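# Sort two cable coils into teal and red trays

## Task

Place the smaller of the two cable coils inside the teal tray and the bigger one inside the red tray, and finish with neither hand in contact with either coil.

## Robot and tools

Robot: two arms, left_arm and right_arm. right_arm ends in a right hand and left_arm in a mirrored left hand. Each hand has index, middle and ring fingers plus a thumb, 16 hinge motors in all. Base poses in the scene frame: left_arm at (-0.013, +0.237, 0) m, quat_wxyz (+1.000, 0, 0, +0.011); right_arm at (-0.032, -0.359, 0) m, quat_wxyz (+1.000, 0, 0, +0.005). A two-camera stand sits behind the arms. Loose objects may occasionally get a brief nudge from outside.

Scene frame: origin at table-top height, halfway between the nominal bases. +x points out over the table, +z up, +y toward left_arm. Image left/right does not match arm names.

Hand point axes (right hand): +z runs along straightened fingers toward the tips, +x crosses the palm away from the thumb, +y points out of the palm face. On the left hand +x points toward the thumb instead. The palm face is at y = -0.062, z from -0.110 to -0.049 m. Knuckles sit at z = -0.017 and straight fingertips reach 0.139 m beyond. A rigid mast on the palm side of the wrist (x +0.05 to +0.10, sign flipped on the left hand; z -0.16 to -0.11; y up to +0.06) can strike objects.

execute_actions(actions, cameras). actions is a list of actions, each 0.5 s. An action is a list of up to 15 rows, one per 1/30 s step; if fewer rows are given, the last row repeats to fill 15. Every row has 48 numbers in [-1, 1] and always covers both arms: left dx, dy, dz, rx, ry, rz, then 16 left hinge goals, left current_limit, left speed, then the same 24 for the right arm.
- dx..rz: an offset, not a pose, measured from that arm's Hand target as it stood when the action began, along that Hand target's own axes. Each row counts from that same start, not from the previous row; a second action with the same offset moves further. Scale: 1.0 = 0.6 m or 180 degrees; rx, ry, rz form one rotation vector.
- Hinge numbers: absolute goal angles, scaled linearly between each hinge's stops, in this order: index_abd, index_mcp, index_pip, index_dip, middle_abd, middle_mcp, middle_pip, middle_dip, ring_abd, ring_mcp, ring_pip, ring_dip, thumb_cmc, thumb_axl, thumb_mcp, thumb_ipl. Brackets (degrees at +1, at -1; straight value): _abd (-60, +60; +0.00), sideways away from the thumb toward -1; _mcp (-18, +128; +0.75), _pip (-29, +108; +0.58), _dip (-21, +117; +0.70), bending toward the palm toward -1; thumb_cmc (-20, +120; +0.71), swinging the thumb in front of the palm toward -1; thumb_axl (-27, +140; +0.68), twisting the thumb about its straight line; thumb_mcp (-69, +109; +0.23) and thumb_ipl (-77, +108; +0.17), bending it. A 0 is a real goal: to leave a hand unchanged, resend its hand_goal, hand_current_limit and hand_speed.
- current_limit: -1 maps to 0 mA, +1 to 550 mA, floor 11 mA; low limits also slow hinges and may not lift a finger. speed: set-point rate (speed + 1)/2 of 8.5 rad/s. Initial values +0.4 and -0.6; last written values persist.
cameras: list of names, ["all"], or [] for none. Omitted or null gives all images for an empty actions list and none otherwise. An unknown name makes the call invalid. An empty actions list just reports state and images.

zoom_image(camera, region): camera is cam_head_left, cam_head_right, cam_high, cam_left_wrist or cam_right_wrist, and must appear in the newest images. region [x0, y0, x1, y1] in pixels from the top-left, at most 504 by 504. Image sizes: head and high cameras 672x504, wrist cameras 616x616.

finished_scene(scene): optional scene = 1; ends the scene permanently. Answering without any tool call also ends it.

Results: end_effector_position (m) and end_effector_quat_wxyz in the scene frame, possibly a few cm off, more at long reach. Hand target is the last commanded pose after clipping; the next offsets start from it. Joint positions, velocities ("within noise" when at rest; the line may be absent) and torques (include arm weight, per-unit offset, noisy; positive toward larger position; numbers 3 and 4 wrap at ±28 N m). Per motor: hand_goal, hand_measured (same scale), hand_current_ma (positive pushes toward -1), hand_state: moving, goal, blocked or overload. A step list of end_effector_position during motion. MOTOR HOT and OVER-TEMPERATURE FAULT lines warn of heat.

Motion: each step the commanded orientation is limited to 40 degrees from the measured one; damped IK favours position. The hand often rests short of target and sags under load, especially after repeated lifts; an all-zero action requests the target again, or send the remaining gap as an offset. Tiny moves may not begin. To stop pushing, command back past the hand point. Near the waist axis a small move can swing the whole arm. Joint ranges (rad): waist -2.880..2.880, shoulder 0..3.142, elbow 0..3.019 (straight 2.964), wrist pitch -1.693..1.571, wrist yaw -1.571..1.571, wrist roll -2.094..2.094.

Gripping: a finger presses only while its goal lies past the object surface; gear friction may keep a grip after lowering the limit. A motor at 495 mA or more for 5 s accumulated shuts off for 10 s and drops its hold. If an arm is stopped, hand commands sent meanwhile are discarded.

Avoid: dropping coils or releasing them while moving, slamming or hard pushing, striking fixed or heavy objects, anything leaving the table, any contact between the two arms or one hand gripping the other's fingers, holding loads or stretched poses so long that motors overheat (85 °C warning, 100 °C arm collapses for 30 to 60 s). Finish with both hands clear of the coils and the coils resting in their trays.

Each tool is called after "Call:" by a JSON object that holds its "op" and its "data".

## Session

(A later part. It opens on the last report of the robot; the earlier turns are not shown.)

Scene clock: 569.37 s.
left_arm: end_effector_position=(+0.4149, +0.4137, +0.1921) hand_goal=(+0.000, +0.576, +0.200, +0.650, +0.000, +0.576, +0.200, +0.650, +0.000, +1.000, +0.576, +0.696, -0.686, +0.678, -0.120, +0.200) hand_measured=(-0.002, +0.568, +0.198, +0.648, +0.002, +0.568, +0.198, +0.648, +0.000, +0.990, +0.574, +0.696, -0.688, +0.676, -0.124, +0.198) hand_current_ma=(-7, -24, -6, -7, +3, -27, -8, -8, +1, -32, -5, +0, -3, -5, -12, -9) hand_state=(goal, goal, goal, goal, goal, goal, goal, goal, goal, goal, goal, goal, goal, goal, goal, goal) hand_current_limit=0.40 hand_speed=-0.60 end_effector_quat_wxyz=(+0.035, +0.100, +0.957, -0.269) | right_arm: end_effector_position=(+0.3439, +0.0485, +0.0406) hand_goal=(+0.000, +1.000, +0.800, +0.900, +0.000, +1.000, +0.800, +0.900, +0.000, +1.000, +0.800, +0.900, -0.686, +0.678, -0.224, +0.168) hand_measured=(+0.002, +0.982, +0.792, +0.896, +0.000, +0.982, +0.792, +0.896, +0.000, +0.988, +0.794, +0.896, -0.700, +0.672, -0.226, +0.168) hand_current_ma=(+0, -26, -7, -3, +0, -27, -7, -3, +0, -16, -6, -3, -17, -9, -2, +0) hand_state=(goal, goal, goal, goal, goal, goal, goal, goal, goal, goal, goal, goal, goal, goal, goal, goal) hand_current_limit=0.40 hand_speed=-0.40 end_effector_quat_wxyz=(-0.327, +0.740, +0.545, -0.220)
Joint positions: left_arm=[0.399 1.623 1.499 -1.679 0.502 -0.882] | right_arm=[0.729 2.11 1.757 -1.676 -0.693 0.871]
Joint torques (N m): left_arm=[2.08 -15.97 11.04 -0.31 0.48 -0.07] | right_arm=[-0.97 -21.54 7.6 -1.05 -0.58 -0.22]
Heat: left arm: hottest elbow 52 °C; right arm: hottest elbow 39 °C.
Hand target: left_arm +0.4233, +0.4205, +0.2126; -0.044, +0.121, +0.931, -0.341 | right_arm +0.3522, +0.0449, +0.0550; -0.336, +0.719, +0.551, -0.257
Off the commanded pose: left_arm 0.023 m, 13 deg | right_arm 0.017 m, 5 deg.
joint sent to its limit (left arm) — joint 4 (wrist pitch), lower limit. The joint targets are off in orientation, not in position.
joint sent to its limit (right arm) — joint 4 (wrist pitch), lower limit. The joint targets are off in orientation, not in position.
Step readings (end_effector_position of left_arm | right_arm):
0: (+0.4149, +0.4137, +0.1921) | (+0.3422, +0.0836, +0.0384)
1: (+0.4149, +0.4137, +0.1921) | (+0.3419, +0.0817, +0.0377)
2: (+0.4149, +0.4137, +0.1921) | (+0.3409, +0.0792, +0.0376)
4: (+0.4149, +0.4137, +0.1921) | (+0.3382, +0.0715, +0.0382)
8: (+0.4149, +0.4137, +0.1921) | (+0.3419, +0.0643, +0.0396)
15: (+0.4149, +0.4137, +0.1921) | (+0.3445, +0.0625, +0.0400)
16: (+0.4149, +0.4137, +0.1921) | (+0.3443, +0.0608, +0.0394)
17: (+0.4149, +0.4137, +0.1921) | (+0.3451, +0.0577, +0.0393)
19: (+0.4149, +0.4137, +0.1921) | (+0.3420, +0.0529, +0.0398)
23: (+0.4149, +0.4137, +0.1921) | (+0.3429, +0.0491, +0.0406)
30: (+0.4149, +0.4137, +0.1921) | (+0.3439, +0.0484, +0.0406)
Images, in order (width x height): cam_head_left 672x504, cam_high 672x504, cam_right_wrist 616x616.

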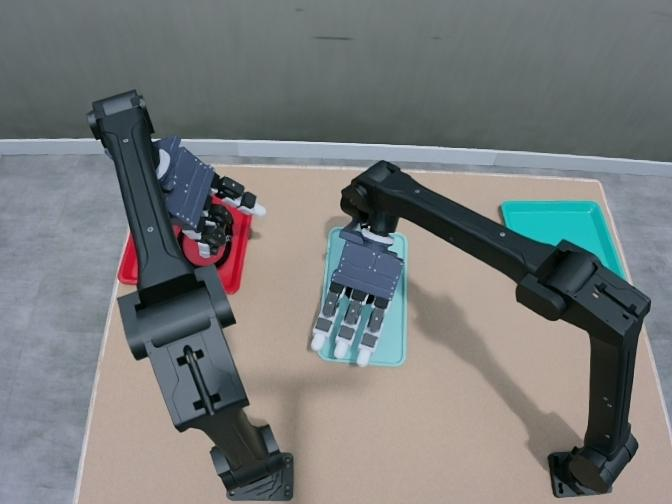

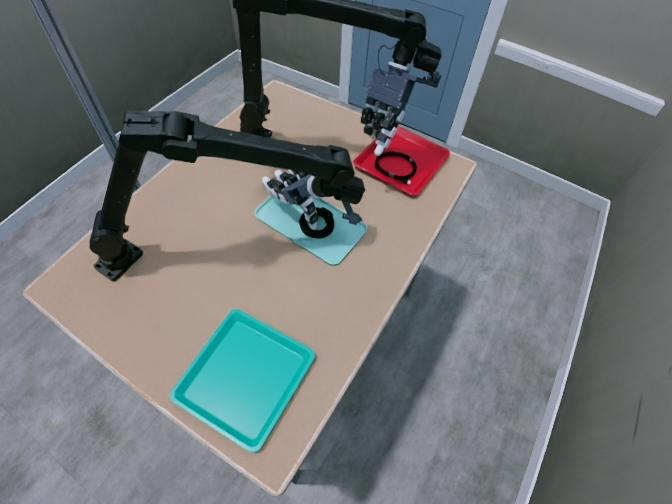

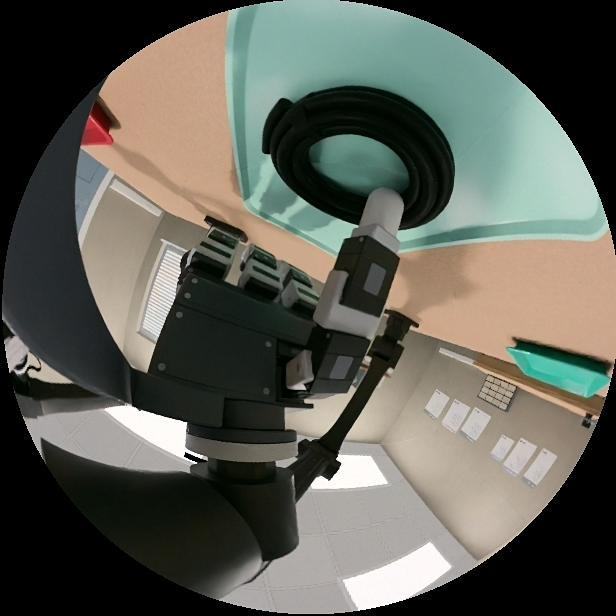

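Call:
{"op": "execute_actions", "data": {"actions": [[[0,0,0,0,0,0, 0,0.575,0.2,0.65, 0,0.575,0.2,0.65, 0,1,0.576,0.696, -0.686,0.678,-0.12,0.2, 0.4,-0.6, 0.0161,-0.0538,-0.0396,0,0,0, 0,1,0.8,0.9, 0,1,0.8,0.9, 0,1,0.8,0.9, -0.686,0.678,-0.225,0.168, 0.4,-0.4]],[[0,0,0,0,0,0, 0,0.575,0.2,0.65, 0,0.575,0.2,0.65, 0,1,0.576,0.696, -0.686,0.678,-0.12,0.2, 0.4,-0.6, 0.0304,-0.0266,0.0187,0,0,0, 0,0.753,-0.609,-0.039, 0,0.753,-0.609,-0.039, 0,1,0.8,0.9, -0.686,0.678,-0.225,0.168, 0.4,-0.3]],[[0,0,0,0,0,0, 0,0.575,0.2,0.65, 0,0.575,0.2,0.65, 0,1,0.576,0.696, -0.686,0.678,-0.12,0.2, 0.4,-0.6, 0.0304,-0.0266,0.0187,0,0,0, 0,0.753,-0.609,-0.039, 0,0.753,-0.609,-0.039, 0,1,0.8,0.9, -0.686,0.678,-0.225,0.168, 0.4,-0.3]]], "cameras": ["cam_high","cam_right_wrist","cam_head_left","cam_head_right"]}}

Call:
{"op": "zoom_image", "data": {"camera": "cam_high", "region": [275, 165, 365, 255]}}

Call:
{"op": "zoom_image", "data": {"camera": "cam_head_left", "region": [260, 210, 440, 390]}}

Scene clock: 574.10 s.
left_arm: end_effector_position=(+0.4149, +0.4137, +0.1921) hand_goal=(+0.000, +0.576, +0.200, +0.650, +0.000, +0.576, +0.200, +0.650, +0.000, +1.000, +0.576, +0.696, -0.686, +0.678, -0.120, +0.200) hand_measured=(-0.002, +0.568, +0.198, +0.648, +0.002, +0.568, +0.198, +0.648, +0.000, +0.990, +0.574, +0.696, -0.688, +0.676, -0.124, +0.198) hand_current_ma=(-7, -24, -6, -7, +3, -27, -8, -8, +1, -32, -5, +0, -3, -5, -12, -9) hand_state=(goal, goal, goal, goal, goal, goal, goal, goal, goal, goal, goal, goal, goal, goal, goal, goal) hand_current_limit=0.40 hand_speed=-0.60 end_effector_quat_wxyz=(+0.035, +0.100, +0.957, -0.269) | right_arm: end_effector_position=(+0.3166, +0.0880, +0.0922) hand_goal=(+0.000, +0.754, -0.608, -0.038, +0.000, +0.754, -0.608, -0.038, +0.000, +1.000, +0.800, +0.900, -0.686, +0.678, -0.224, +0.168) hand_measured=(+0.002, +0.748, -0.602, -0.034, +0.000, +0.748, -0.602, -0.034, +0.000, +0.988, +0.794, +0.896, -0.686, +0.676, -0.226, +0.168) hand_current_ma=(+0, -6, +5, +3, +0, -6, +5, +3, +0, -16, -6, -3, +0, -1, -1, +0) hand_state=(goal, goal, goal, goal, goal, goal, goal, goal, goal, goal, goal, goal, goal, goal, goal, goal) hand_current_limit=0.40 hand_speed=-0.30 end_effector_quat_wxyz=(-0.333, +0.744, +0.543, -0.201)
Joint positions: left_arm=[0.399 1.623 1.499 -1.679 0.502 -0.882] | right_arm=[0.805 2.046 1.805 -1.678 -0.736 0.987]
Joint torques (N m): left_arm=[2.08 -16.03 11.06 -0.29 0.48 -0.07] | right_arm=[0.79 -19.49 11.6 -0.65 -0.76 -0.03]
Heat: left arm: hottest elbow 52 °C; right arm: hottest elbow 39 °C.
Hand target: left_arm +0.4233, +0.4205, +0.2126; -0.044, +0.121, +0.931, -0.341 | right_arm +0.3253, +0.0999, +0.1051; -0.335, +0.719, +0.551, -0.257
Off the commanded pose: left_arm 0.023 m, 13 deg | right_arm 0.020 m, 7 deg.
joint sent to its limit (left arm) — joint 4 (wrist pitch), lower limit. The joint targets are off in orientation, not in position.
joint sent to its limit (right arm) — joint 4 (wrist pitch), lower limit. The joint targets are off in orientation, not in position.
Step readings (end_effector_position of left_arm | right_arm):
0: (+0.4149, +0.4137, +0.1921) | (+0.3439, +0.0485, +0.0406)
1: (+0.4149, +0.4137, +0.1921) | (+0.3441, +0.0485, +0.0429)
2: (+0.4149, +0.4137, +0.1921) | (+0.3441, +0.0483, +0.0450)
4: (+0.4149, +0.4137, +0.1921) | (+0.3445, +0.0484, +0.0529)
8: (+0.4149, +0.4137, +0.1921) | (+0.3460, +0.0496, +0.0740)
15: (+0.4149, +0.4137, +0.1921) | (+0.3462, +0.0500, +0.0828)
16: (+0.4149, +0.4137, +0.1921) | (+0.3444, +0.0512, +0.0827)
17: (+0.4149, +0.4137, +0.1921) | (+0.3413, +0.0540, +0.0833)
19: (+0.4149, +0.4137, +0.1921) | (+0.3392, +0.0570, +0.0851)
23: (+0.4149, +0.4137, +0.1921) | (+0.3339, +0.0622, +0.0864)
30: (+0.4149, +0.4137, +0.1921) | (+0.3299, +0.0651, +0.0866)
31: (+0.4149, +0.4137, +0.1921) | (+0.3287, +0.0670, +0.0874)
32: (+0.4149, +0.4137, +0.1921) | (+0.3265, +0.0702, +0.0879)
34: (+0.4149, +0.4137, +0.1921) | (+0.3270, +0.0762, +0.0898)
38: (+0.4149, +0.4137, +0.1921) | (+0.3218, +0.0847, +0.0921)
45: (+0.4149, +0.4137, +0.1921) | (+0.3167, +0.0881, +0.0922)
Images, in order (width x height): cam_head_left 672x504, cam_head_right 672x504, cam_high 672x504, cam_right_wrist 616x616.

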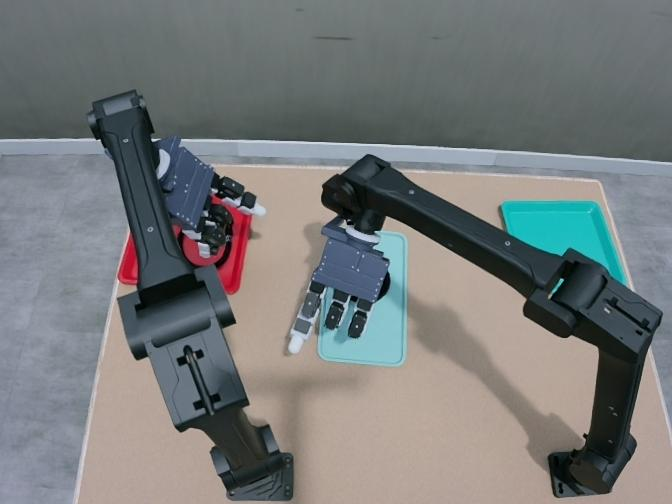

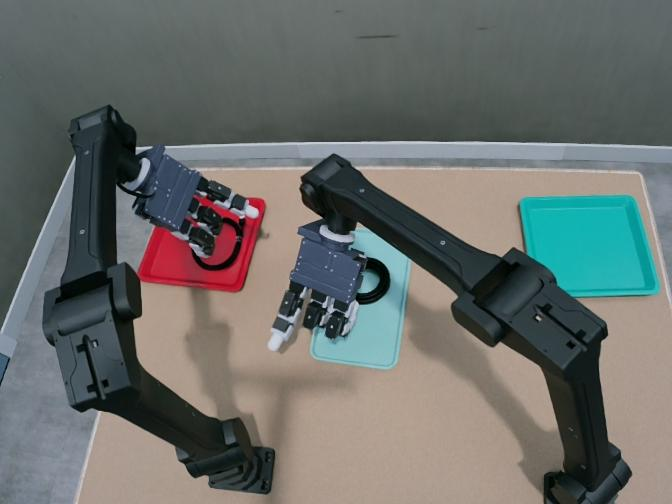

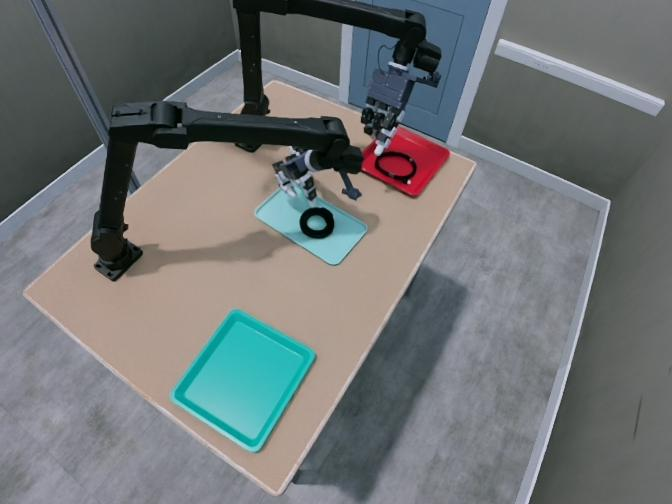

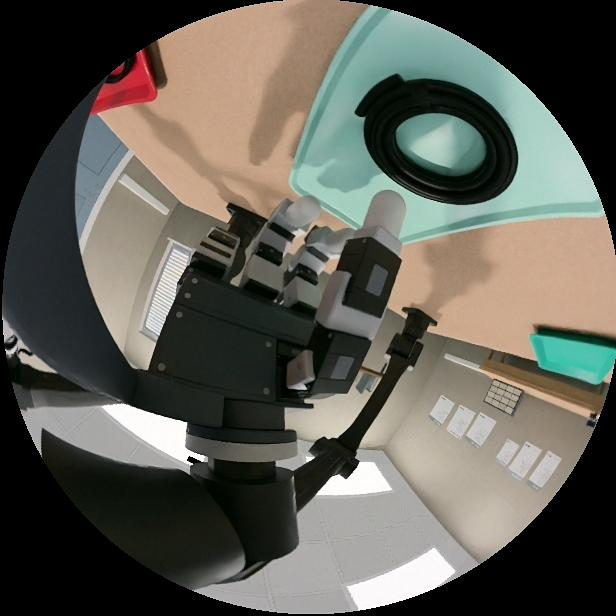

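Scaled by 5.600 from the camera's 672x504 image, which has a finer 960x720 frame.

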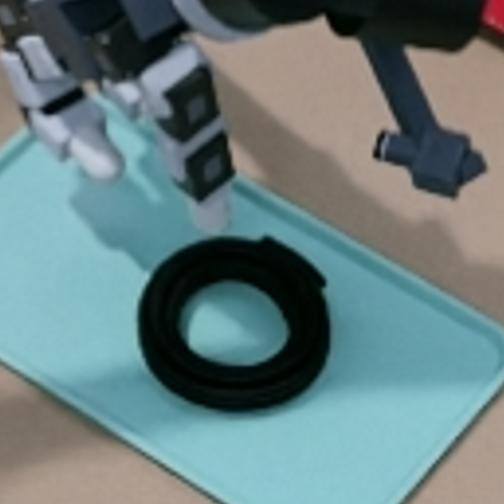

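Scaled by 2.800 from the camera's 672x504 image, which has a finer 960x720 frame.

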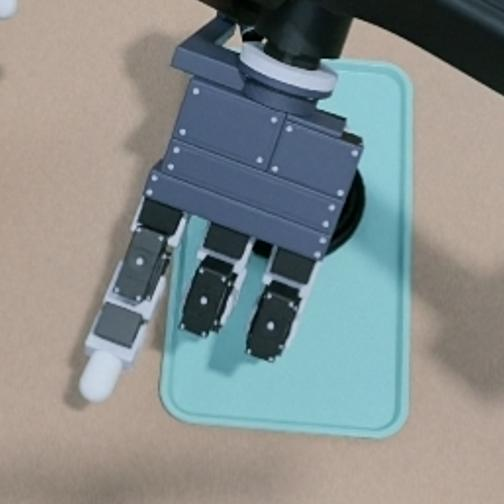

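Call:
{"op": "execute_actions", "data": {"actions": [[[0,0,0,0,0,0, 0,0.575,0.2,0.65, 0,0.575,0.2,0.65, 0,1,0.576,0.696, -0.686,0.678,-0.12,0.2, 0.4,-0.6, 0,0.0383,0.03215,0,0,0, 0,0.753,-0.609,-0.039, 0,0.753,-0.609,-0.039, 0,1,0.8,0.9, -0.686,0.678,-0.225,0.168, 0.4,-0.5]],[[0,0,0,0,0,0, 0,0.575,0.2,0.65, 0,0.575,0.2,0.65, 0,1,0.576,0.696, -0.686,0.678,-0.12,0.2, 0.4,-0.6, 0,0.037,0.0311,0,0,0, 0,0.753,-0.609,-0.039, 0,0.753,-0.609,-0.039, 0,1,0.8,0.9, -0.686,0.678,-0.225,0.168, 0.4,-0.5]]], "cameras": ["cam_high","cam_right_wrist","cam_head_left"]}}

Call:
{"op": "zoom_image", "data": {"camera": "cam_high", "region": [275, 165, 365, 255]}}

Call:
{"op": "zoom_image", "data": {"camera": "cam_right_wrist", "region": [240, 60, 560, 380]}}

Scene clock: 579.27 s.
left_arm: end_effector_position=(+0.4149, +0.4137, +0.1921) hand_goal=(+0.000, +0.576, +0.200, +0.650, +0.000, +0.576, +0.200, +0.650, +0.000, +1.000, +0.576, +0.696, -0.686, +0.678, -0.120, +0.200) hand_measured=(-0.002, +0.568, +0.198, +0.648, +0.002, +0.568, +0.198, +0.648, +0.000, +0.990, +0.574, +0.696, -0.688, +0.676, -0.124, +0.198) hand_current_ma=(-7, -24, -6, -7, +3, -27, -8, -8, +1, -32, -5, +0, -3, -5, -12, -9) hand_state=(goal, goal, goal, goal, goal, goal, goal, goal, goal, goal, goal, goal, goal, goal, goal, goal) hand_current_limit=0.40 hand_speed=-0.60 end_effector_quat_wxyz=(+0.035, +0.100, +0.957, -0.269) | right_arm: end_effector_position=(+0.3154, +0.0878, +0.0337) hand_goal=(+0.000, +0.754, -0.608, -0.038, +0.000, +0.754, -0.608, -0.038, +0.000, +1.000, +0.800, +0.900, -0.686, +0.678, -0.224, +0.168) hand_measured=(+0.002, +0.748, -0.602, -0.034, +0.000, +0.748, -0.602, -0.034, +0.000, +0.988, +0.794, +0.896, -0.686, +0.676, -0.220, +0.170) hand_current_ma=(+0, -6, +5, +3, +0, -6, +4, +3, +0, -16, -6, -3, +0, -1, +5, +2) hand_state=(goal, goal, goal, goal, goal, goal, goal, goal, goal, goal, goal, goal, goal, goal, goal, goal) hand_current_limit=0.40 hand_speed=-0.50 end_effector_quat_wxyz=(-0.329, +0.739, +0.536, -0.242)
Joint positions: left_arm=[0.399 1.623 1.499 -1.679 0.502 -0.882] | right_arm=[0.805 2.159 1.816 -1.679 -0.736 0.952]
Joint torques (N m): left_arm=[2.08 -15.97 11.04 -0.31 0.48 -0.07] | right_arm=[0.15 -20.48 10.52 -0.91 -0.79 -0.27]
Heat: left arm: hottest elbow 52 °C; right arm: hottest elbow 39 °C.
Hand target: left_arm +0.4233, +0.4205, +0.2126; -0.044, +0.121, +0.931, -0.341 | right_arm +0.3252, +0.0999, +0.0460; -0.335, +0.719, +0.551, -0.257
Off the commanded pose: left_arm 0.023 m, 13 deg | right_arm 0.020 m, 3 deg.
joint sent to its limit (left arm) — joint 4 (wrist pitch), lower limit. The joint targets are off in orientation, not in position.
joint sent to its limit (right arm) — joint 4 (wrist pitch), lower limit. The joint targets are off in orientation, not in position.
Step readings (end_effector_position of left_arm | right_arm):
0: (+0.4149, +0.4137, +0.1921) | (+0.3166, +0.0879, +0.0922)
1: (+0.4149, +0.4137, +0.1921) | (+0.3164, +0.0879, +0.0899)
2: (+0.4149, +0.4137, +0.1921) | (+0.3168, +0.0887, +0.0886)
4: (+0.4149, +0.4137, +0.1921) | (+0.3177, +0.0899, +0.0816)
8: (+0.4149, +0.4137, +0.1921) | (+0.3164, +0.0886, +0.0635)
15: (+0.4149, +0.4137, +0.1921) | (+0.3159, +0.0879, +0.0569)
16: (+0.4149, +0.4137, +0.1921) | (+0.3159, +0.0881, +0.0558)
17: (+0.4149, +0.4137, +0.1921) | (+0.3162, +0.0885, +0.0541)
19: (+0.4149, +0.4137, +0.1921) | (+0.3161, +0.0887, +0.0482)
23: (+0.4149, +0.4137, +0.1921) | (+0.3153, +0.0877, +0.0362)
30: (+0.4149, +0.4137, +0.1921) | (+0.3153, +0.0877, +0.0338)
Images, in order (width x height): cam_head_left 672x504, cam_high 672x504, cam_right_wrist 616x616.

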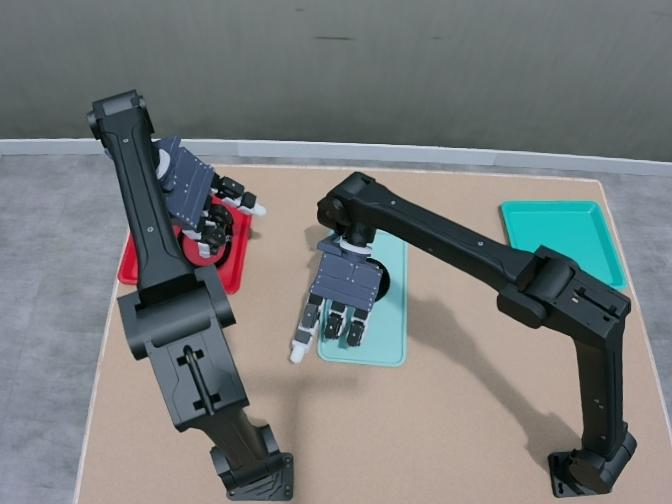

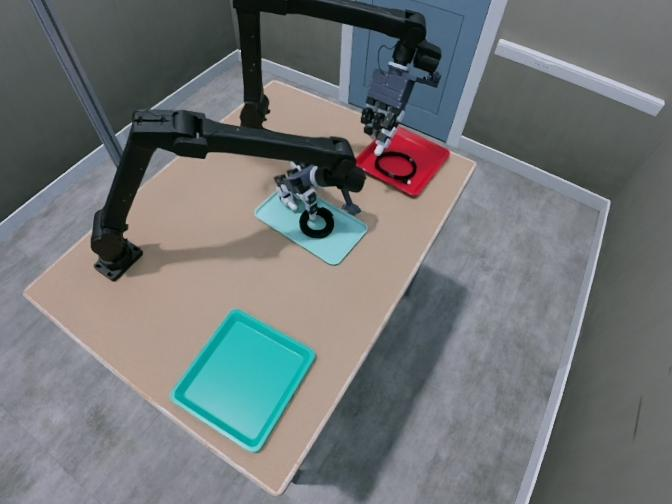

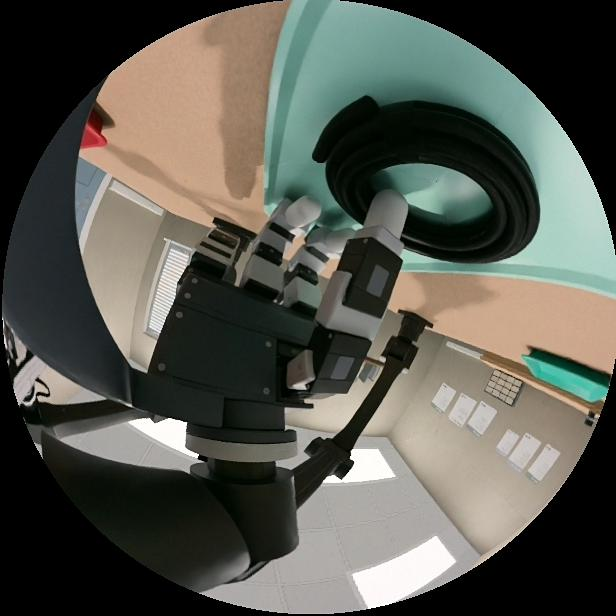

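Scaled by 5.600 from the camera's 672x504 image, which has a finer 960x720 frame.

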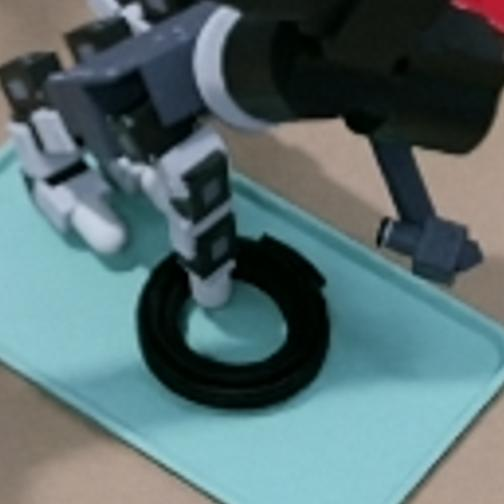

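Scaled by 1.575 from the camera's 616x616 image, which has a finer 880x880 frame.

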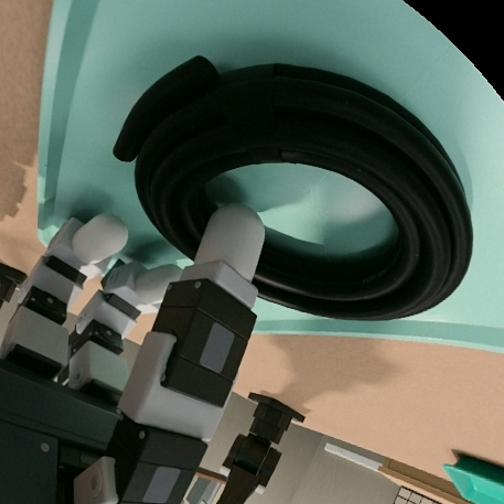

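Call:
{"op": "execute_actions", "data": {"actions": [[[0,0,0,0,0,0, 0,0.575,0.2,0.65, 0,0.575,0.2,0.65, 0,1,0.576,0.696, -0.686,0.678,-0.12,0.2, 0.4,-0.6, 0,0.0064,0.0054,0,0,0, 0,0.645,-0.612,0.077, 0,0.645,-0.612,0.077, 0,1,0.8,0.9, -0.686,0.678,-0.235,0.168, 0.4,-0.6]],[[0,0,0,0,0,0, 0,0.575,0.2,0.65, 0,0.575,0.2,0.65, 0,1,0.576,0.696, -0.686,0.678,-0.12,0.2, 0.4,-0.6, 0,0,0,0,0,0, 0,0.537,-0.648,0.228, 0,0.537,-0.648,0.228, 0,1,0.8,0.9, -0.686,0.678,-0.245,0.168, 0.4,-0.6]]], "cameras": ["cam_high","cam_right_wrist"]}}

Call:
{"op": "zoom_image", "data": {"camera": "cam_high", "region": [275, 165, 365, 255]}}

Call:
{"op": "zoom_image", "data": {"camera": "cam_right_wrist", "region": [240, 60, 560, 380]}}

Scene clock: 588.63 s.
left_arm: end_effector_position=(+0.4149, +0.4137, +0.1921) hand_goal=(+0.000, +0.576, +0.200, +0.650, +0.000, +0.576, +0.200, +0.650, +0.000, +1.000, +0.576, +0.696, -0.686, +0.678, -0.120, +0.200) hand_measured=(-0.002, +0.568, +0.198, +0.648, +0.002, +0.568, +0.198, +0.648, +0.000, +0.990, +0.574, +0.696, -0.688, +0.676, -0.124, +0.198) hand_current_ma=(-7, -24, -6, -7, +3, -27, -8, -8, +1, -32, -5, +0, -3, -5, -12, -9) hand_state=(goal, goal, goal, goal, goal, goal, goal, goal, goal, goal, goal, goal, goal, goal, goal, goal) hand_current_limit=0.40 hand_speed=-0.60 end_effector_quat_wxyz=(+0.035, +0.100, +0.957, -0.269) | right_arm: end_effector_position=(+0.3142, +0.0895, +0.0352) hand_goal=(+0.000, +0.538, -0.648, +0.228, +0.000, +0.538, -0.648, +0.228, +0.000, +1.000, +0.800, +0.900, -0.686, +0.678, -0.244, +0.168) hand_measured=(+0.002, +0.538, -0.642, +0.226, +0.000, +0.566, -0.650, +0.226, +0.000, +0.988, +0.794, +0.896, -0.686, +0.678, -0.234, +0.170) hand_current_ma=(+0, +0, +6, -2, +0, +51, -2, -2, +0, -16, -6, -3, +0, +0, +15, +2) hand_state=(goal, goal, goal, goal, goal, blocked, goal, goal, goal, goal, goal, goal, goal, goal, goal, goal) hand_current_limit=0.40 hand_speed=-0.60 end_effector_quat_wxyz=(-0.334, +0.737, +0.536, -0.242)
Joint positions: left_arm=[0.399 1.623 1.499 -1.679 0.502 -0.882] | right_arm=[0.805 2.159 1.818 -1.683 -0.746 0.946]
Joint torques (N m): left_arm=[2.08 -16.03 11.06 -0.29 0.49 -0.07] | right_arm=[0.38 -18.96 10.47 -0.62 -0.3 -0.26]
Heat: left arm: hottest elbow 52 °C; right arm: hottest elbow 39 °C.
Hand target: left_arm +0.4233, +0.4205, +0.2126; -0.044, +0.121, +0.931, -0.341 | right_arm +0.3252, +0.0999, +0.0411; -0.336, +0.719, +0.551, -0.257
Off the commanded pose: left_arm 0.023 m, 13 deg | right_arm 0.016 m, 3 deg.
joint sent to its limit (left arm) — joint 4 (wrist pitch), lower limit. The joint targets are off in orientation, not in position.
joint sent to its limit (right arm) — joint 4 (wrist pitch), lower limit. The joint targets are off in orientation, not in position.
Step readings (end_effector_position of left_arm | right_arm):
0: (+0.4149, +0.4137, +0.1921) | (+0.3154, +0.0878, +0.0337)
1: (+0.4149, +0.4137, +0.1921) | (+0.3154, +0.0878, +0.0337)
2: (+0.4149, +0.4137, +0.1921) | (+0.3154, +0.0879, +0.0337)
4: (+0.4149, +0.4137, +0.1921) | (+0.3150, +0.0884, +0.0339)
8: (+0.4149, +0.4137, +0.1921) | (+0.3149, +0.0888, +0.0339)
15: (+0.4149, +0.4137, +0.1921) | (+0.3150, +0.0889, +0.0339)
16: (+0.4149, +0.4137, +0.1921) | (+0.3150, +0.0889, +0.0339)
17: (+0.4149, +0.4137, +0.1921) | (+0.3148, +0.0891, +0.0340)
19: (+0.4149, +0.4137, +0.1921) | (+0.3143, +0.0896, +0.0345)
23: (+0.4149, +0.4137, +0.1921) | (+0.3144, +0.0897, +0.0351)
30: (+0.4149, +0.4137, +0.1921) | (+0.3142, +0.0895, +0.0352)
Images, in order (width x height): cam_high 672x504, cam_right_wrist 616x616.

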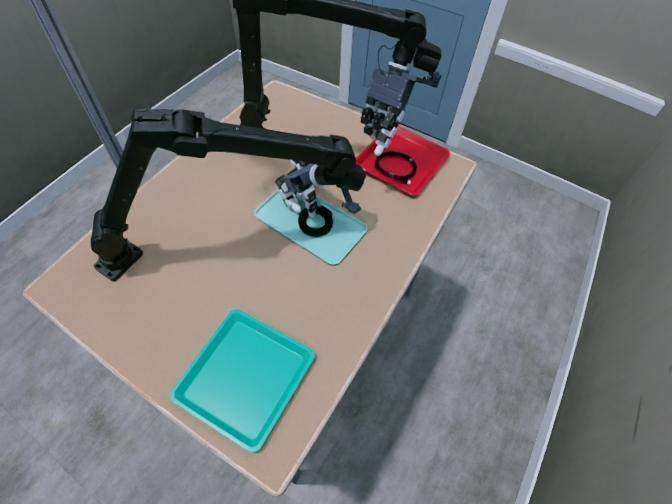

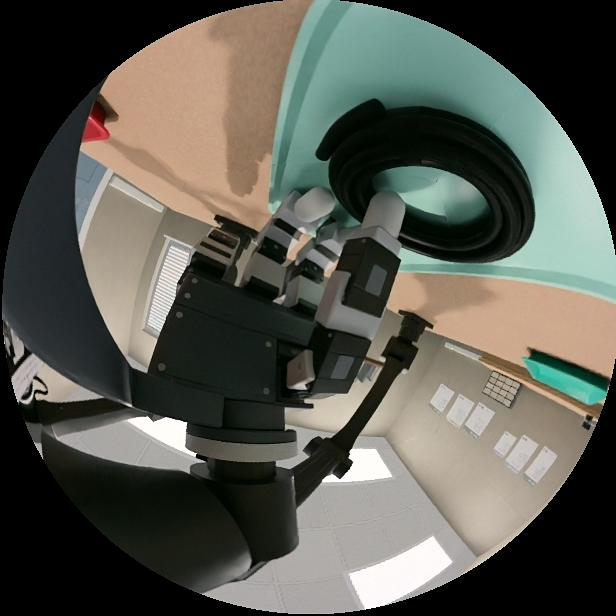

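Scaled by 5.600 from the camera's 672x504 image, which has a finer 960x720 frame.

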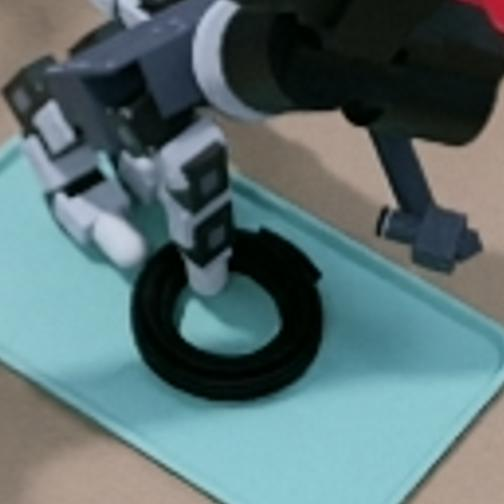

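Scaled by 1.575 from the camera's 616x616 image, which has a finer 880x880 frame.

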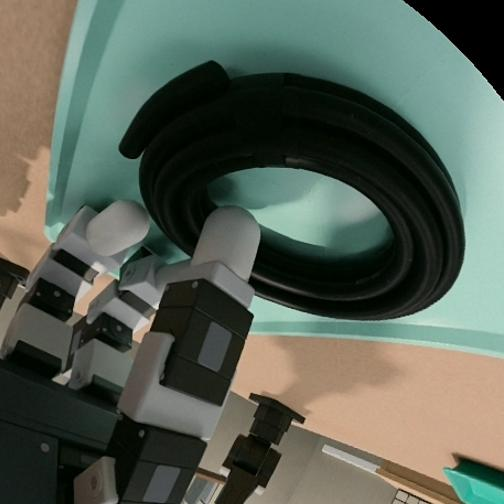

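Call:
{"op": "execute_actions", "data": {"actions": [[[0,0,0,0,0,0, 0,0.575,0.2,0.65, 0,0.575,0.2,0.65, 0,1,0.576,0.696, -0.686,0.678,-0.12,0.2, 0.4,-0.6, 0,-0.0038,-0.0032,0,0,0, 0,0.637,-0.759,0.435, 0,0.637,-0.759,0.435, 0,1,0.8,0.9, -0.686,0.678,-0.245,0.168, 0.4,-0.6]],[[0,0,0,0,0,0, 0,0.575,0.2,0.65, 0,0.575,0.2,0.65, 0,1,0.576,0.696, -0.686,0.678,-0.12,0.2, 0.4,-0.6, 0,0,0,0,0,0, 0,0.541,-0.785,0.562, 0,0.541,-0.785,0.562, 0,1,0.8,0.9, -0.686,0.678,-0.25,0.168, 0.4,-0.6]]], "cameras": ["cam_high","cam_right_wrist"]}}

Call:
{"op": "zoom_image", "data": {"camera": "cam_high", "region": [275, 165, 365, 255]}}

Call:
{"op": "zoom_image", "data": {"camera": "cam_right_wrist", "region": [240, 60, 560, 380]}}

Scene clock: 594.30 s.
left_arm: end_effector_position=(+0.4149, +0.4137, +0.1921) hand_goal=(+0.000, +0.576, +0.200, +0.650, +0.000, +0.576, +0.200, +0.650, +0.000, +1.000, +0.576, +0.696, -0.686, +0.678, -0.120, +0.200) hand_measured=(-0.002, +0.568, +0.198, +0.648, +0.002, +0.568, +0.198, +0.648, +0.000, +0.990, +0.574, +0.696, -0.688, +0.676, -0.124, +0.198) hand_current_ma=(-7, -24, -6, -7, +3, -27, -8, -8, +1, -32, -5, +0, -3, -5, -12, -9) hand_state=(goal, goal, goal, goal, goal, goal, goal, goal, goal, goal, goal, goal, goal, goal, goal, goal) hand_current_limit=0.40 hand_speed=-0.60 end_effector_quat_wxyz=(+0.035, +0.100, +0.957, -0.269) | right_arm: end_effector_position=(+0.3150, +0.0884, +0.0342) hand_goal=(+0.000, +0.542, -0.784, +0.562, +0.000, +0.542, -0.784, +0.562, +0.000, +1.000, +0.800, +0.900, -0.686, +0.678, -0.250, +0.168) hand_measured=(+0.002, +0.544, -0.778, +0.558, +0.000, +0.544, -0.778, +0.560, +0.000, +0.988, +0.794, +0.896, -0.686, +0.678, -0.244, +0.170) hand_current_ma=(+0, +1, +5, -2, +0, +2, +6, -2, +0, -16, -6, -3, +0, +0, +8, +3) hand_state=(goal, goal, goal, goal, goal, goal, goal, goal, goal, goal, goal, goal, goal, goal, goal, goal) hand_current_limit=0.40 hand_speed=-0.60 end_effector_quat_wxyz=(-0.330, +0.737, +0.537, -0.242)
Joint positions: left_arm=[0.399 1.623 1.499 -1.679 0.502 -0.882] | right_arm=[0.805 2.16 1.818 -1.683 -0.739 0.946]
Joint torques (N m): left_arm=[2.02 -15.97 11.04 -0.31 0.48 -0.07] | right_arm=[-0.5 -20.07 10.28 -0.64 -0.62 -0.23]
Heat: left arm: hottest elbow 52 °C; right arm: hottest elbow 40 °C.
Hand target: left_arm +0.4233, +0.4205, +0.2126; -0.044, +0.121, +0.931, -0.341 | right_arm +0.3252, +0.0999, +0.0440; -0.336, +0.719, +0.551, -0.257
Off the commanded pose: left_arm 0.023 m, 13 deg | right_arm 0.018 m, 3 deg.
joint sent to its limit (left arm) — joint 4 (wrist pitch), lower limit. The joint targets are off in orientation, not in position.
joint sent to its limit (right arm) — joint 4 (wrist pitch), lower limit. The joint targets are off in orientation, not in position.
Step readings (end_effector_position of left_arm | right_arm):
0: (+0.4149, +0.4137, +0.1921) | (+0.3142, +0.0895, +0.0352)
1: (+0.4149, +0.4137, +0.1921) | (+0.3142, +0.0895, +0.0352)
2: (+0.4149, +0.4137, +0.1921) | (+0.3144, +0.0893, +0.0351)
4: (+0.4149, +0.4137, +0.1921) | (+0.3149, +0.0886, +0.0347)
8: (+0.4149, +0.4137, +0.1921) | (+0.3150, +0.0885, +0.0342)
15: (+0.4149, +0.4137, +0.1921) | (+0.3150, +0.0885, +0.0342)
16: (+0.4149, +0.4137, +0.1921) | (+0.3150, +0.0885, +0.0342)
17: (+0.4149, +0.4137, +0.1921) | (+0.3150, +0.0885, +0.0342)
19: (+0.4149, +0.4137, +0.1921) | (+0.3150, +0.0884, +0.0342)
23: (+0.4149, +0.4137, +0.1921) | (+0.3150, +0.0884, +0.0342)
30: (+0.4149, +0.4137, +0.1921) | (+0.3150, +0.0884, +0.0342)
Images, in order (width x height): cam_high 672x504, cam_right_wrist 616x616.

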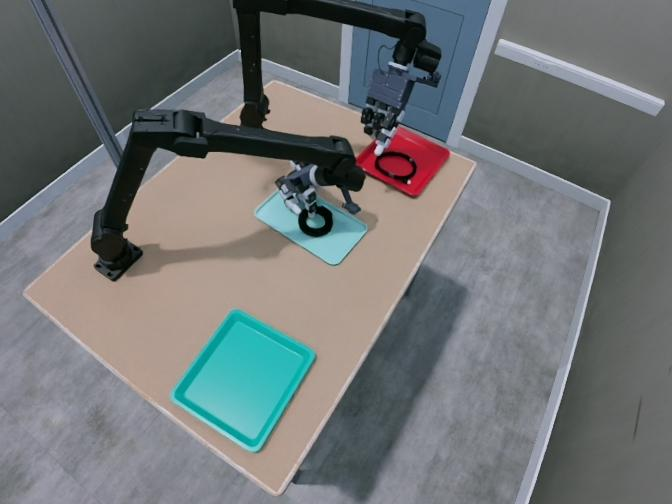

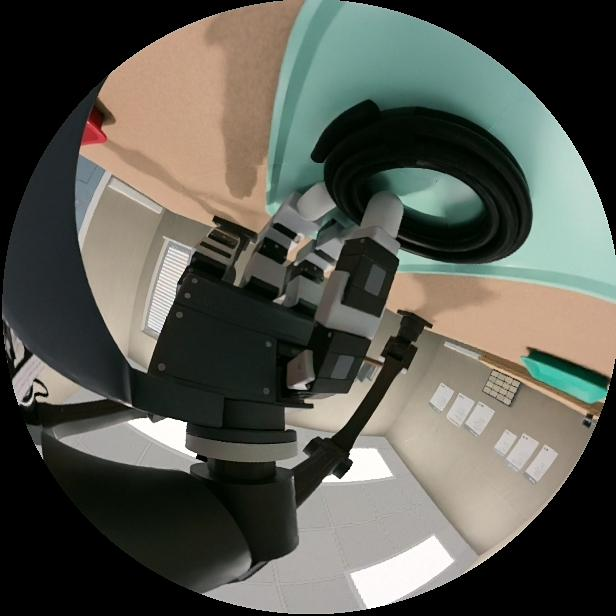

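Scaled by 5.600 from the camera's 672x504 image, which has a finer 960x720 frame.

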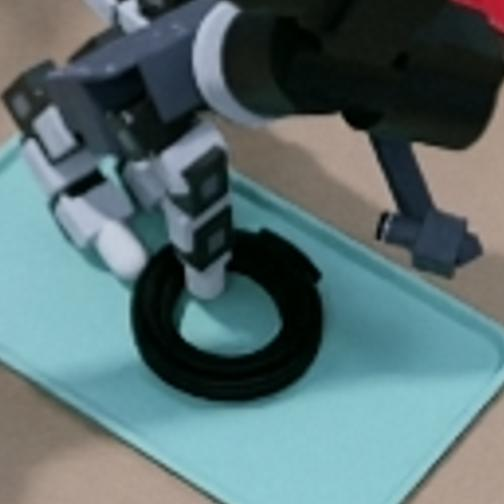

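Scaled by 1.575 from the camera's 616x616 image, which has a finer 880x880 frame.

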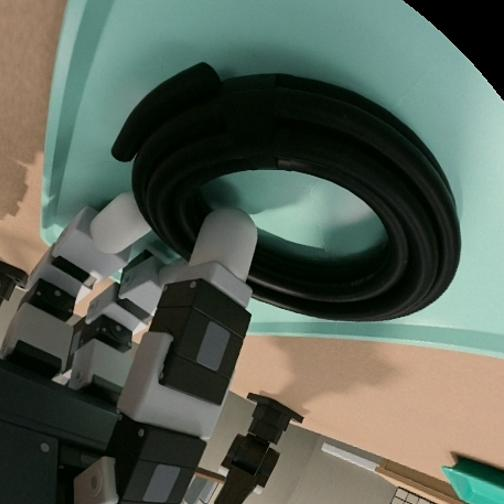

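Call:
{"op": "execute_actions", "data": {"actions": [[[0,0,0,0,0,0, 0,0.575,0.2,0.65, 0,0.575,0.2,0.65, 0,1,0.576,0.696, -0.686,0.678,-0.12,0.2, 0.4,-0.6, 0,0,0,0,0,0, 0,0.46,-0.775,0.63, 0,0.46,-0.775,0.63, 0,1,0.8,0.9, -0.686,0.678,-0.265,0.16, 0.4,-0.6]],[[0,0,0,0,0,0, 0,0.575,0.2,0.65, 0,0.575,0.2,0.65, 0,1,0.576,0.696, -0.686,0.678,-0.12,0.2, 0.4,-0.6, 0,0,0,0,0,0, 0,0.384,-0.763,0.66, 0,0.384,-0.763,0.66, 0,1,0.8,0.9, -0.686,0.678,-0.28,0.15, 0.4,-0.6]]], "cameras": ["cam_high","cam_right_wrist"]}}

Call:
{"op": "zoom_image", "data": {"camera": "cam_high", "region": [275, 165, 365, 255]}}

Call:
{"op": "zoom_image", "data": {"camera": "cam_right_wrist", "region": [240, 60, 560, 380]}}

Scene clock: 598.13 s.
left_arm: end_effector_position=(+0.4149, +0.4137, +0.1921) hand_goal=(+0.000, +0.576, +0.200, +0.650, +0.000, +0.576, +0.200, +0.650, +0.000, +1.000, +0.576, +0.696, -0.686, +0.678, -0.120, +0.200) hand_measured=(-0.002, +0.568, +0.198, +0.648, +0.002, +0.568, +0.198, +0.648, +0.000, +0.990, +0.574, +0.696, -0.688, +0.676, -0.124, +0.198) hand_current_ma=(-7, -24, -6, -7, +3, -27, -8, -8, +1, -32, -5, +0, -3, -5, -12, -9) hand_state=(goal, goal, goal, goal, goal, goal, goal, goal, goal, goal, goal, goal, goal, goal, goal, goal) hand_current_limit=0.40 hand_speed=-0.60 end_effector_quat_wxyz=(+0.035, +0.100, +0.957, -0.269) | right_arm: end_effector_position=(+0.3147, +0.0887, +0.0343) hand_goal=(+0.000, +0.384, -0.762, +0.660, +0.000, +0.384, -0.762, +0.660, +0.000, +1.000, +0.800, +0.900, -0.686, +0.678, -0.280, +0.150) hand_measured=(+0.002, +0.446, -0.760, +0.656, +0.000, +0.446, -0.758, +0.658, +0.000, +0.988, +0.794, +0.896, -0.682, +0.680, -0.220, +0.184) hand_current_ma=(+0, +164, +2, -2, +0, +166, +2, -1, +0, -16, -6, -3, +3, +1, +207, +99) hand_state=(goal, blocked, goal, goal, goal, blocked, goal, goal, goal, goal, goal, goal, goal, goal, blocked, blocked) hand_current_limit=0.40 hand_speed=-0.60 end_effector_quat_wxyz=(-0.332, +0.737, +0.537, -0.242)
Joint positions: left_arm=[0.399 1.623 1.499 -1.679 0.502 -0.882] | right_arm=[0.805 2.16 1.818 -1.683 -0.741 0.946]
Joint torques (N m): left_arm=[2.14 -16.03 11.04 -0.29 0.49 -0.06] | right_arm=[0.62 -20.13 10.24 -0.66 -0.46 -0.2]
Heat: left arm: hottest elbow 52 °C; right arm: hottest elbow 40 °C.
Hand target: left_arm +0.4233, +0.4205, +0.2126; -0.044, +0.121, +0.931, -0.341 | right_arm +0.3252, +0.0999, +0.0440; -0.335, +0.719, +0.551, -0.257
Off the commanded pose: left_arm 0.023 m, 13 deg | right_arm 0.018 m, 3 deg.
joint sent to its limit (left arm) — joint 4 (wrist pitch), lower limit. The joint targets are off in orientation, not in position.
joint sent to its limit (right arm) — joint 4 (wrist pitch), lower limit. The joint targets are off in orientation, not in position.
Step readings (end_effector_position of left_arm | right_arm):
0: (+0.4149, +0.4137, +0.1921) | (+0.3150, +0.0884, +0.0342)
1: (+0.4149, +0.4137, +0.1921) | (+0.3150, +0.0884, +0.0342)
2: (+0.4149, +0.4137, +0.1921) | (+0.3150, +0.0884, +0.0342)
4: (+0.4149, +0.4137, +0.1921) | (+0.3150, +0.0885, +0.0342)
8: (+0.4149, +0.4137, +0.1921) | (+0.3149, +0.0885, +0.0342)
15: (+0.4149, +0.4137, +0.1921) | (+0.3149, +0.0885, +0.0342)
16: (+0.4149, +0.4137, +0.1921) | (+0.3149, +0.0885, +0.0342)
17: (+0.4149, +0.4137, +0.1921) | (+0.3148, +0.0887, +0.0343)
19: (+0.4149, +0.4137, +0.1921) | (+0.3147, +0.0887, +0.0343)
23: (+0.4149, +0.4137, +0.1921) | (+0.3147, +0.0887, +0.0343)
30: (+0.4149, +0.4137, +0.1921) | (+0.3147, +0.0887, +0.0343)
Images, in order (width x height): cam_high 672x504, cam_right_wrist 616x616.

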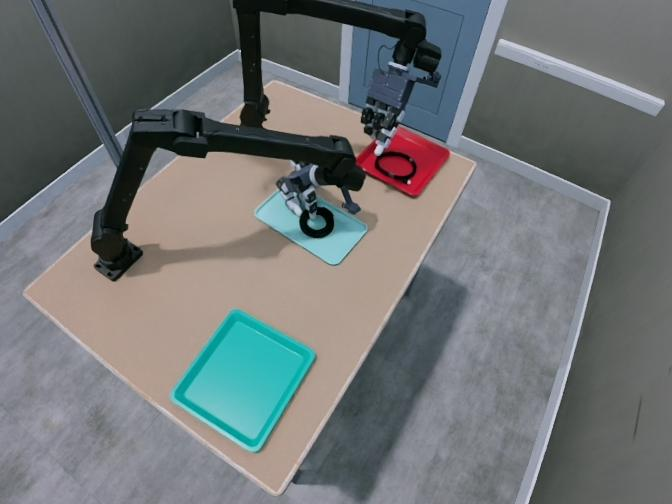

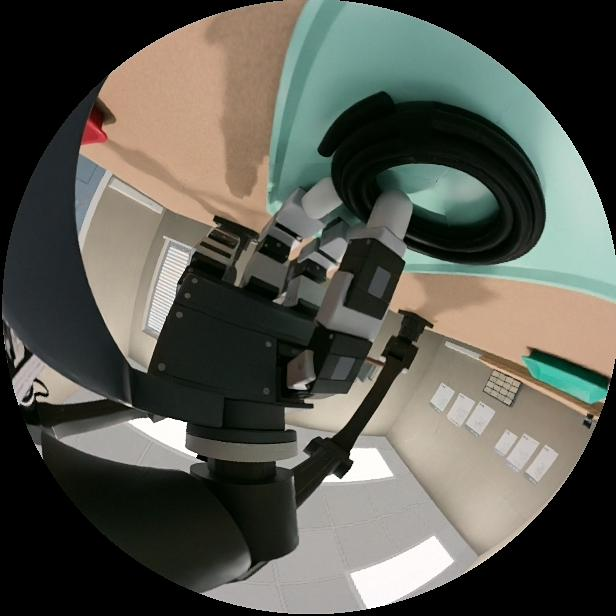

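Scaled by 5.600 from the camera's 672x504 image, which has a finer 960x720 frame.

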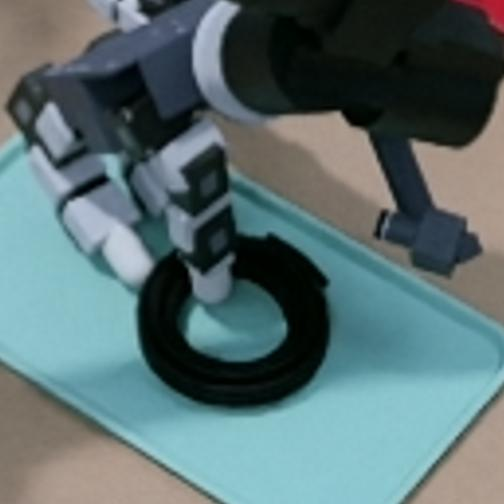

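Scaled by 1.575 from the camera's 616x616 image, which has a finer 880x880 frame.

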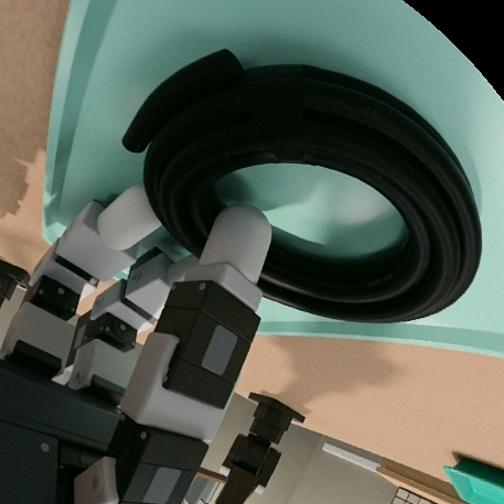

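Call:
{"op": "execute_actions", "data": {"actions": [[[0,0,0,0,0,0, 0,0.575,0.2,0.65, 0,0.575,0.2,0.65, 0,1,0.576,0.696, -0.686,0.678,-0.12,0.2, 0.4,-0.6, 0,0,0,0,0,0, 0,0.33,-0.763,0.65, 0,0.33,-0.763,0.65, 0,1,0.8,0.9, -0.686,0.678,-0.32,0.13, 0.5,-0.6]],[[0,0,0,0,0,0, 0,0.575,0.2,0.65, 0,0.575,0.2,0.65, 0,1,0.576,0.696, -0.686,0.678,-0.12,0.2, 0.4,-0.6, 0,-0.0192,-0.016,0,0,0, 0,0.33,-0.763,0.65, 0,0.33,-0.763,0.65, 0,1,0.8,0.9, -0.686,0.678,-0.32,0.13, 0.5,-0.6]]], "cameras": ["cam_high","cam_right_wrist"]}}

Call:
{"op": "zoom_image", "data": {"camera": "cam_high", "region": [275, 165, 365, 255]}}

Call:
{"op": "zoom_image", "data": {"camera": "cam_right_wrist", "region": [240, 60, 560, 380]}}

Scene clock: 601.43 s.
left_arm: end_effector_position=(+0.4149, +0.4137, +0.1921) hand_goal=(+0.000, +0.576, +0.200, +0.650, +0.000, +0.576, +0.200, +0.650, +0.000, +1.000, +0.576, +0.696, -0.686, +0.678, -0.120, +0.200) hand_measured=(-0.002, +0.568, +0.198, +0.648, +0.002, +0.568, +0.198, +0.648, +0.000, +0.990, +0.574, +0.696, -0.688, +0.676, -0.124, +0.198) hand_current_ma=(-7, -24, -6, -7, +3, -27, -8, -8, +1, -32, -5, +0, -3, -5, -12, -9) hand_state=(goal, goal, goal, goal, goal, goal, goal, goal, goal, goal, goal, goal, goal, goal, goal, goal) hand_current_limit=0.40 hand_speed=-0.60 end_effector_quat_wxyz=(+0.035, +0.100, +0.957, -0.269) | right_arm: end_effector_position=(+0.3149, +0.0887, +0.0349) hand_goal=(+0.000, +0.330, -0.762, +0.650, +0.000, +0.330, -0.762, +0.650, +0.000, +1.000, +0.800, +0.900, -0.686, +0.678, -0.320, +0.130) hand_measured=(+0.002, +0.430, -0.748, +0.656, +0.000, +0.430, -0.748, +0.658, +0.000, +0.988, +0.794, +0.896, -0.680, +0.680, -0.220, +0.186) hand_current_ma=(+0, +320, +16, +7, +0, +321, +19, +8, +0, -16, -6, -3, +4, +1, +412, +196) hand_state=(goal, blocked, goal, goal, goal, blocked, goal, goal, goal, goal, goal, goal, goal, goal, blocked, blocked) hand_current_limit=0.50 hand_speed=-0.60 end_effector_quat_wxyz=(-0.331, +0.737, +0.537, -0.242)
Joint positions: left_arm=[0.399 1.623 1.499 -1.679 0.502 -0.882] | right_arm=[0.805 2.159 1.818 -1.683 -0.74 0.946]
Joint torques (N m): left_arm=[2.08 -15.97 11.04 -0.32 0.49 -0.07] | right_arm=[-0.5 -22.36 9.91 -0.7 -0.51 -0.1]
Heat: left arm: hottest elbow 52 °C; right arm: hottest elbow 40 °C.
Hand target: left_arm +0.4233, +0.4205, +0.2126; -0.044, +0.121, +0.931, -0.341 | right_arm +0.3251, +0.0999, +0.0588; -0.335, +0.719, +0.551, -0.258
Off the commanded pose: left_arm 0.023 m, 13 deg | right_arm 0.028 m, 3 deg.
joint sent to its limit (left arm) — joint 4 (wrist pitch), lower limit. The joint targets are off in orientation, not in position.
joint sent to its limit (right arm) — joint 4 (wrist pitch), lower limit. The joint targets are off in orientation, not in position.
Step readings (end_effector_position of left_arm | right_arm):
0: (+0.4149, +0.4137, +0.1921) | (+0.3147, +0.0887, +0.0343)
1: (+0.4149, +0.4137, +0.1921) | (+0.3147, +0.0887, +0.0343)
2: (+0.4149, +0.4137, +0.1921) | (+0.3147, +0.0888, +0.0343)
4: (+0.4149, +0.4137, +0.1921) | (+0.3147, +0.0888, +0.0343)
8: (+0.4149, +0.4137, +0.1921) | (+0.3147, +0.0888, +0.0343)
15: (+0.4149, +0.4137, +0.1921) | (+0.3147, +0.0888, +0.0343)
16: (+0.4149, +0.4137, +0.1921) | (+0.3147, +0.0888, +0.0345)
17: (+0.4149, +0.4137, +0.1921) | (+0.3148, +0.0889, +0.0349)
19: (+0.4149, +0.4137, +0.1921) | (+0.3148, +0.0888, +0.0349)
23: (+0.4149, +0.4137, +0.1921) | (+0.3149, +0.0887, +0.0349)
30: (+0.4149, +0.4137, +0.1921) | (+0.3149, +0.0887, +0.0349)
Images, in order (width x height): cam_high 672x504, cam_right_wrist 616x616.

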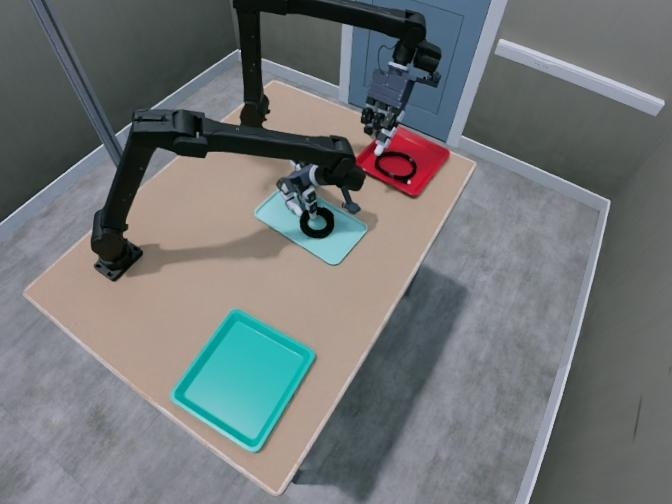

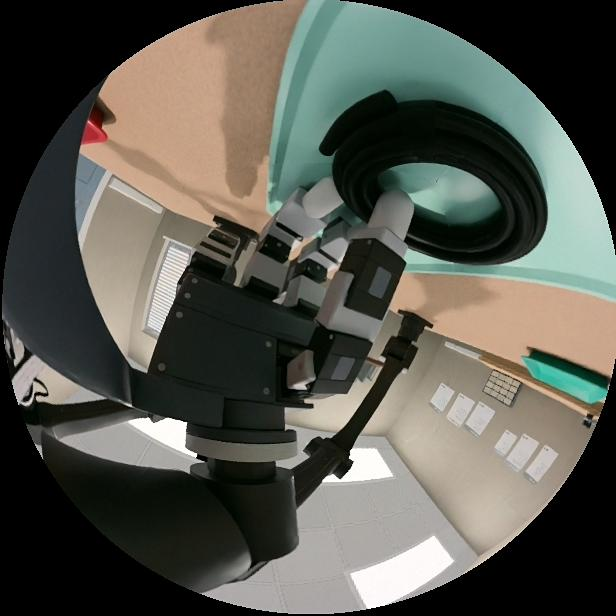

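Scaled by 5.600 from the camera's 672x504 image, which has a finer 960x720 frame.

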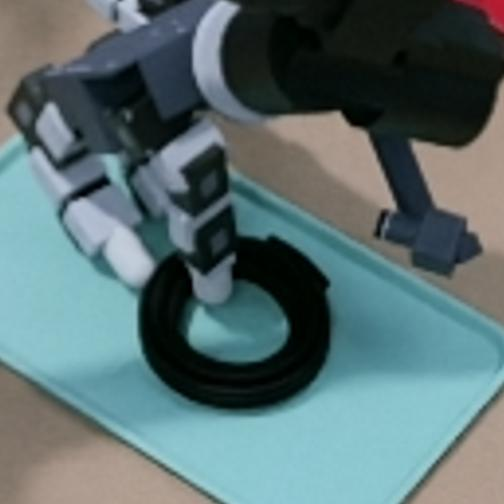

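Scaled by 1.575 from the camera's 616x616 image, which has a finer 880x880 frame.

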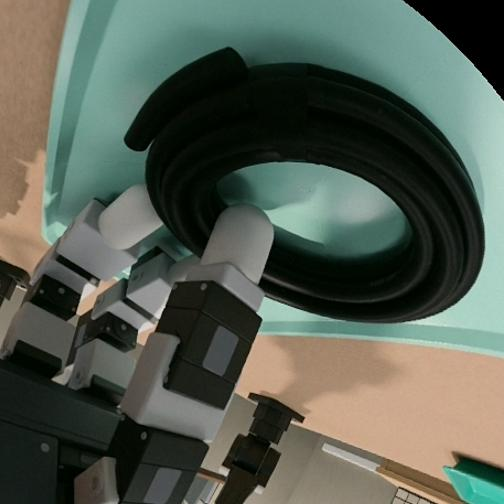

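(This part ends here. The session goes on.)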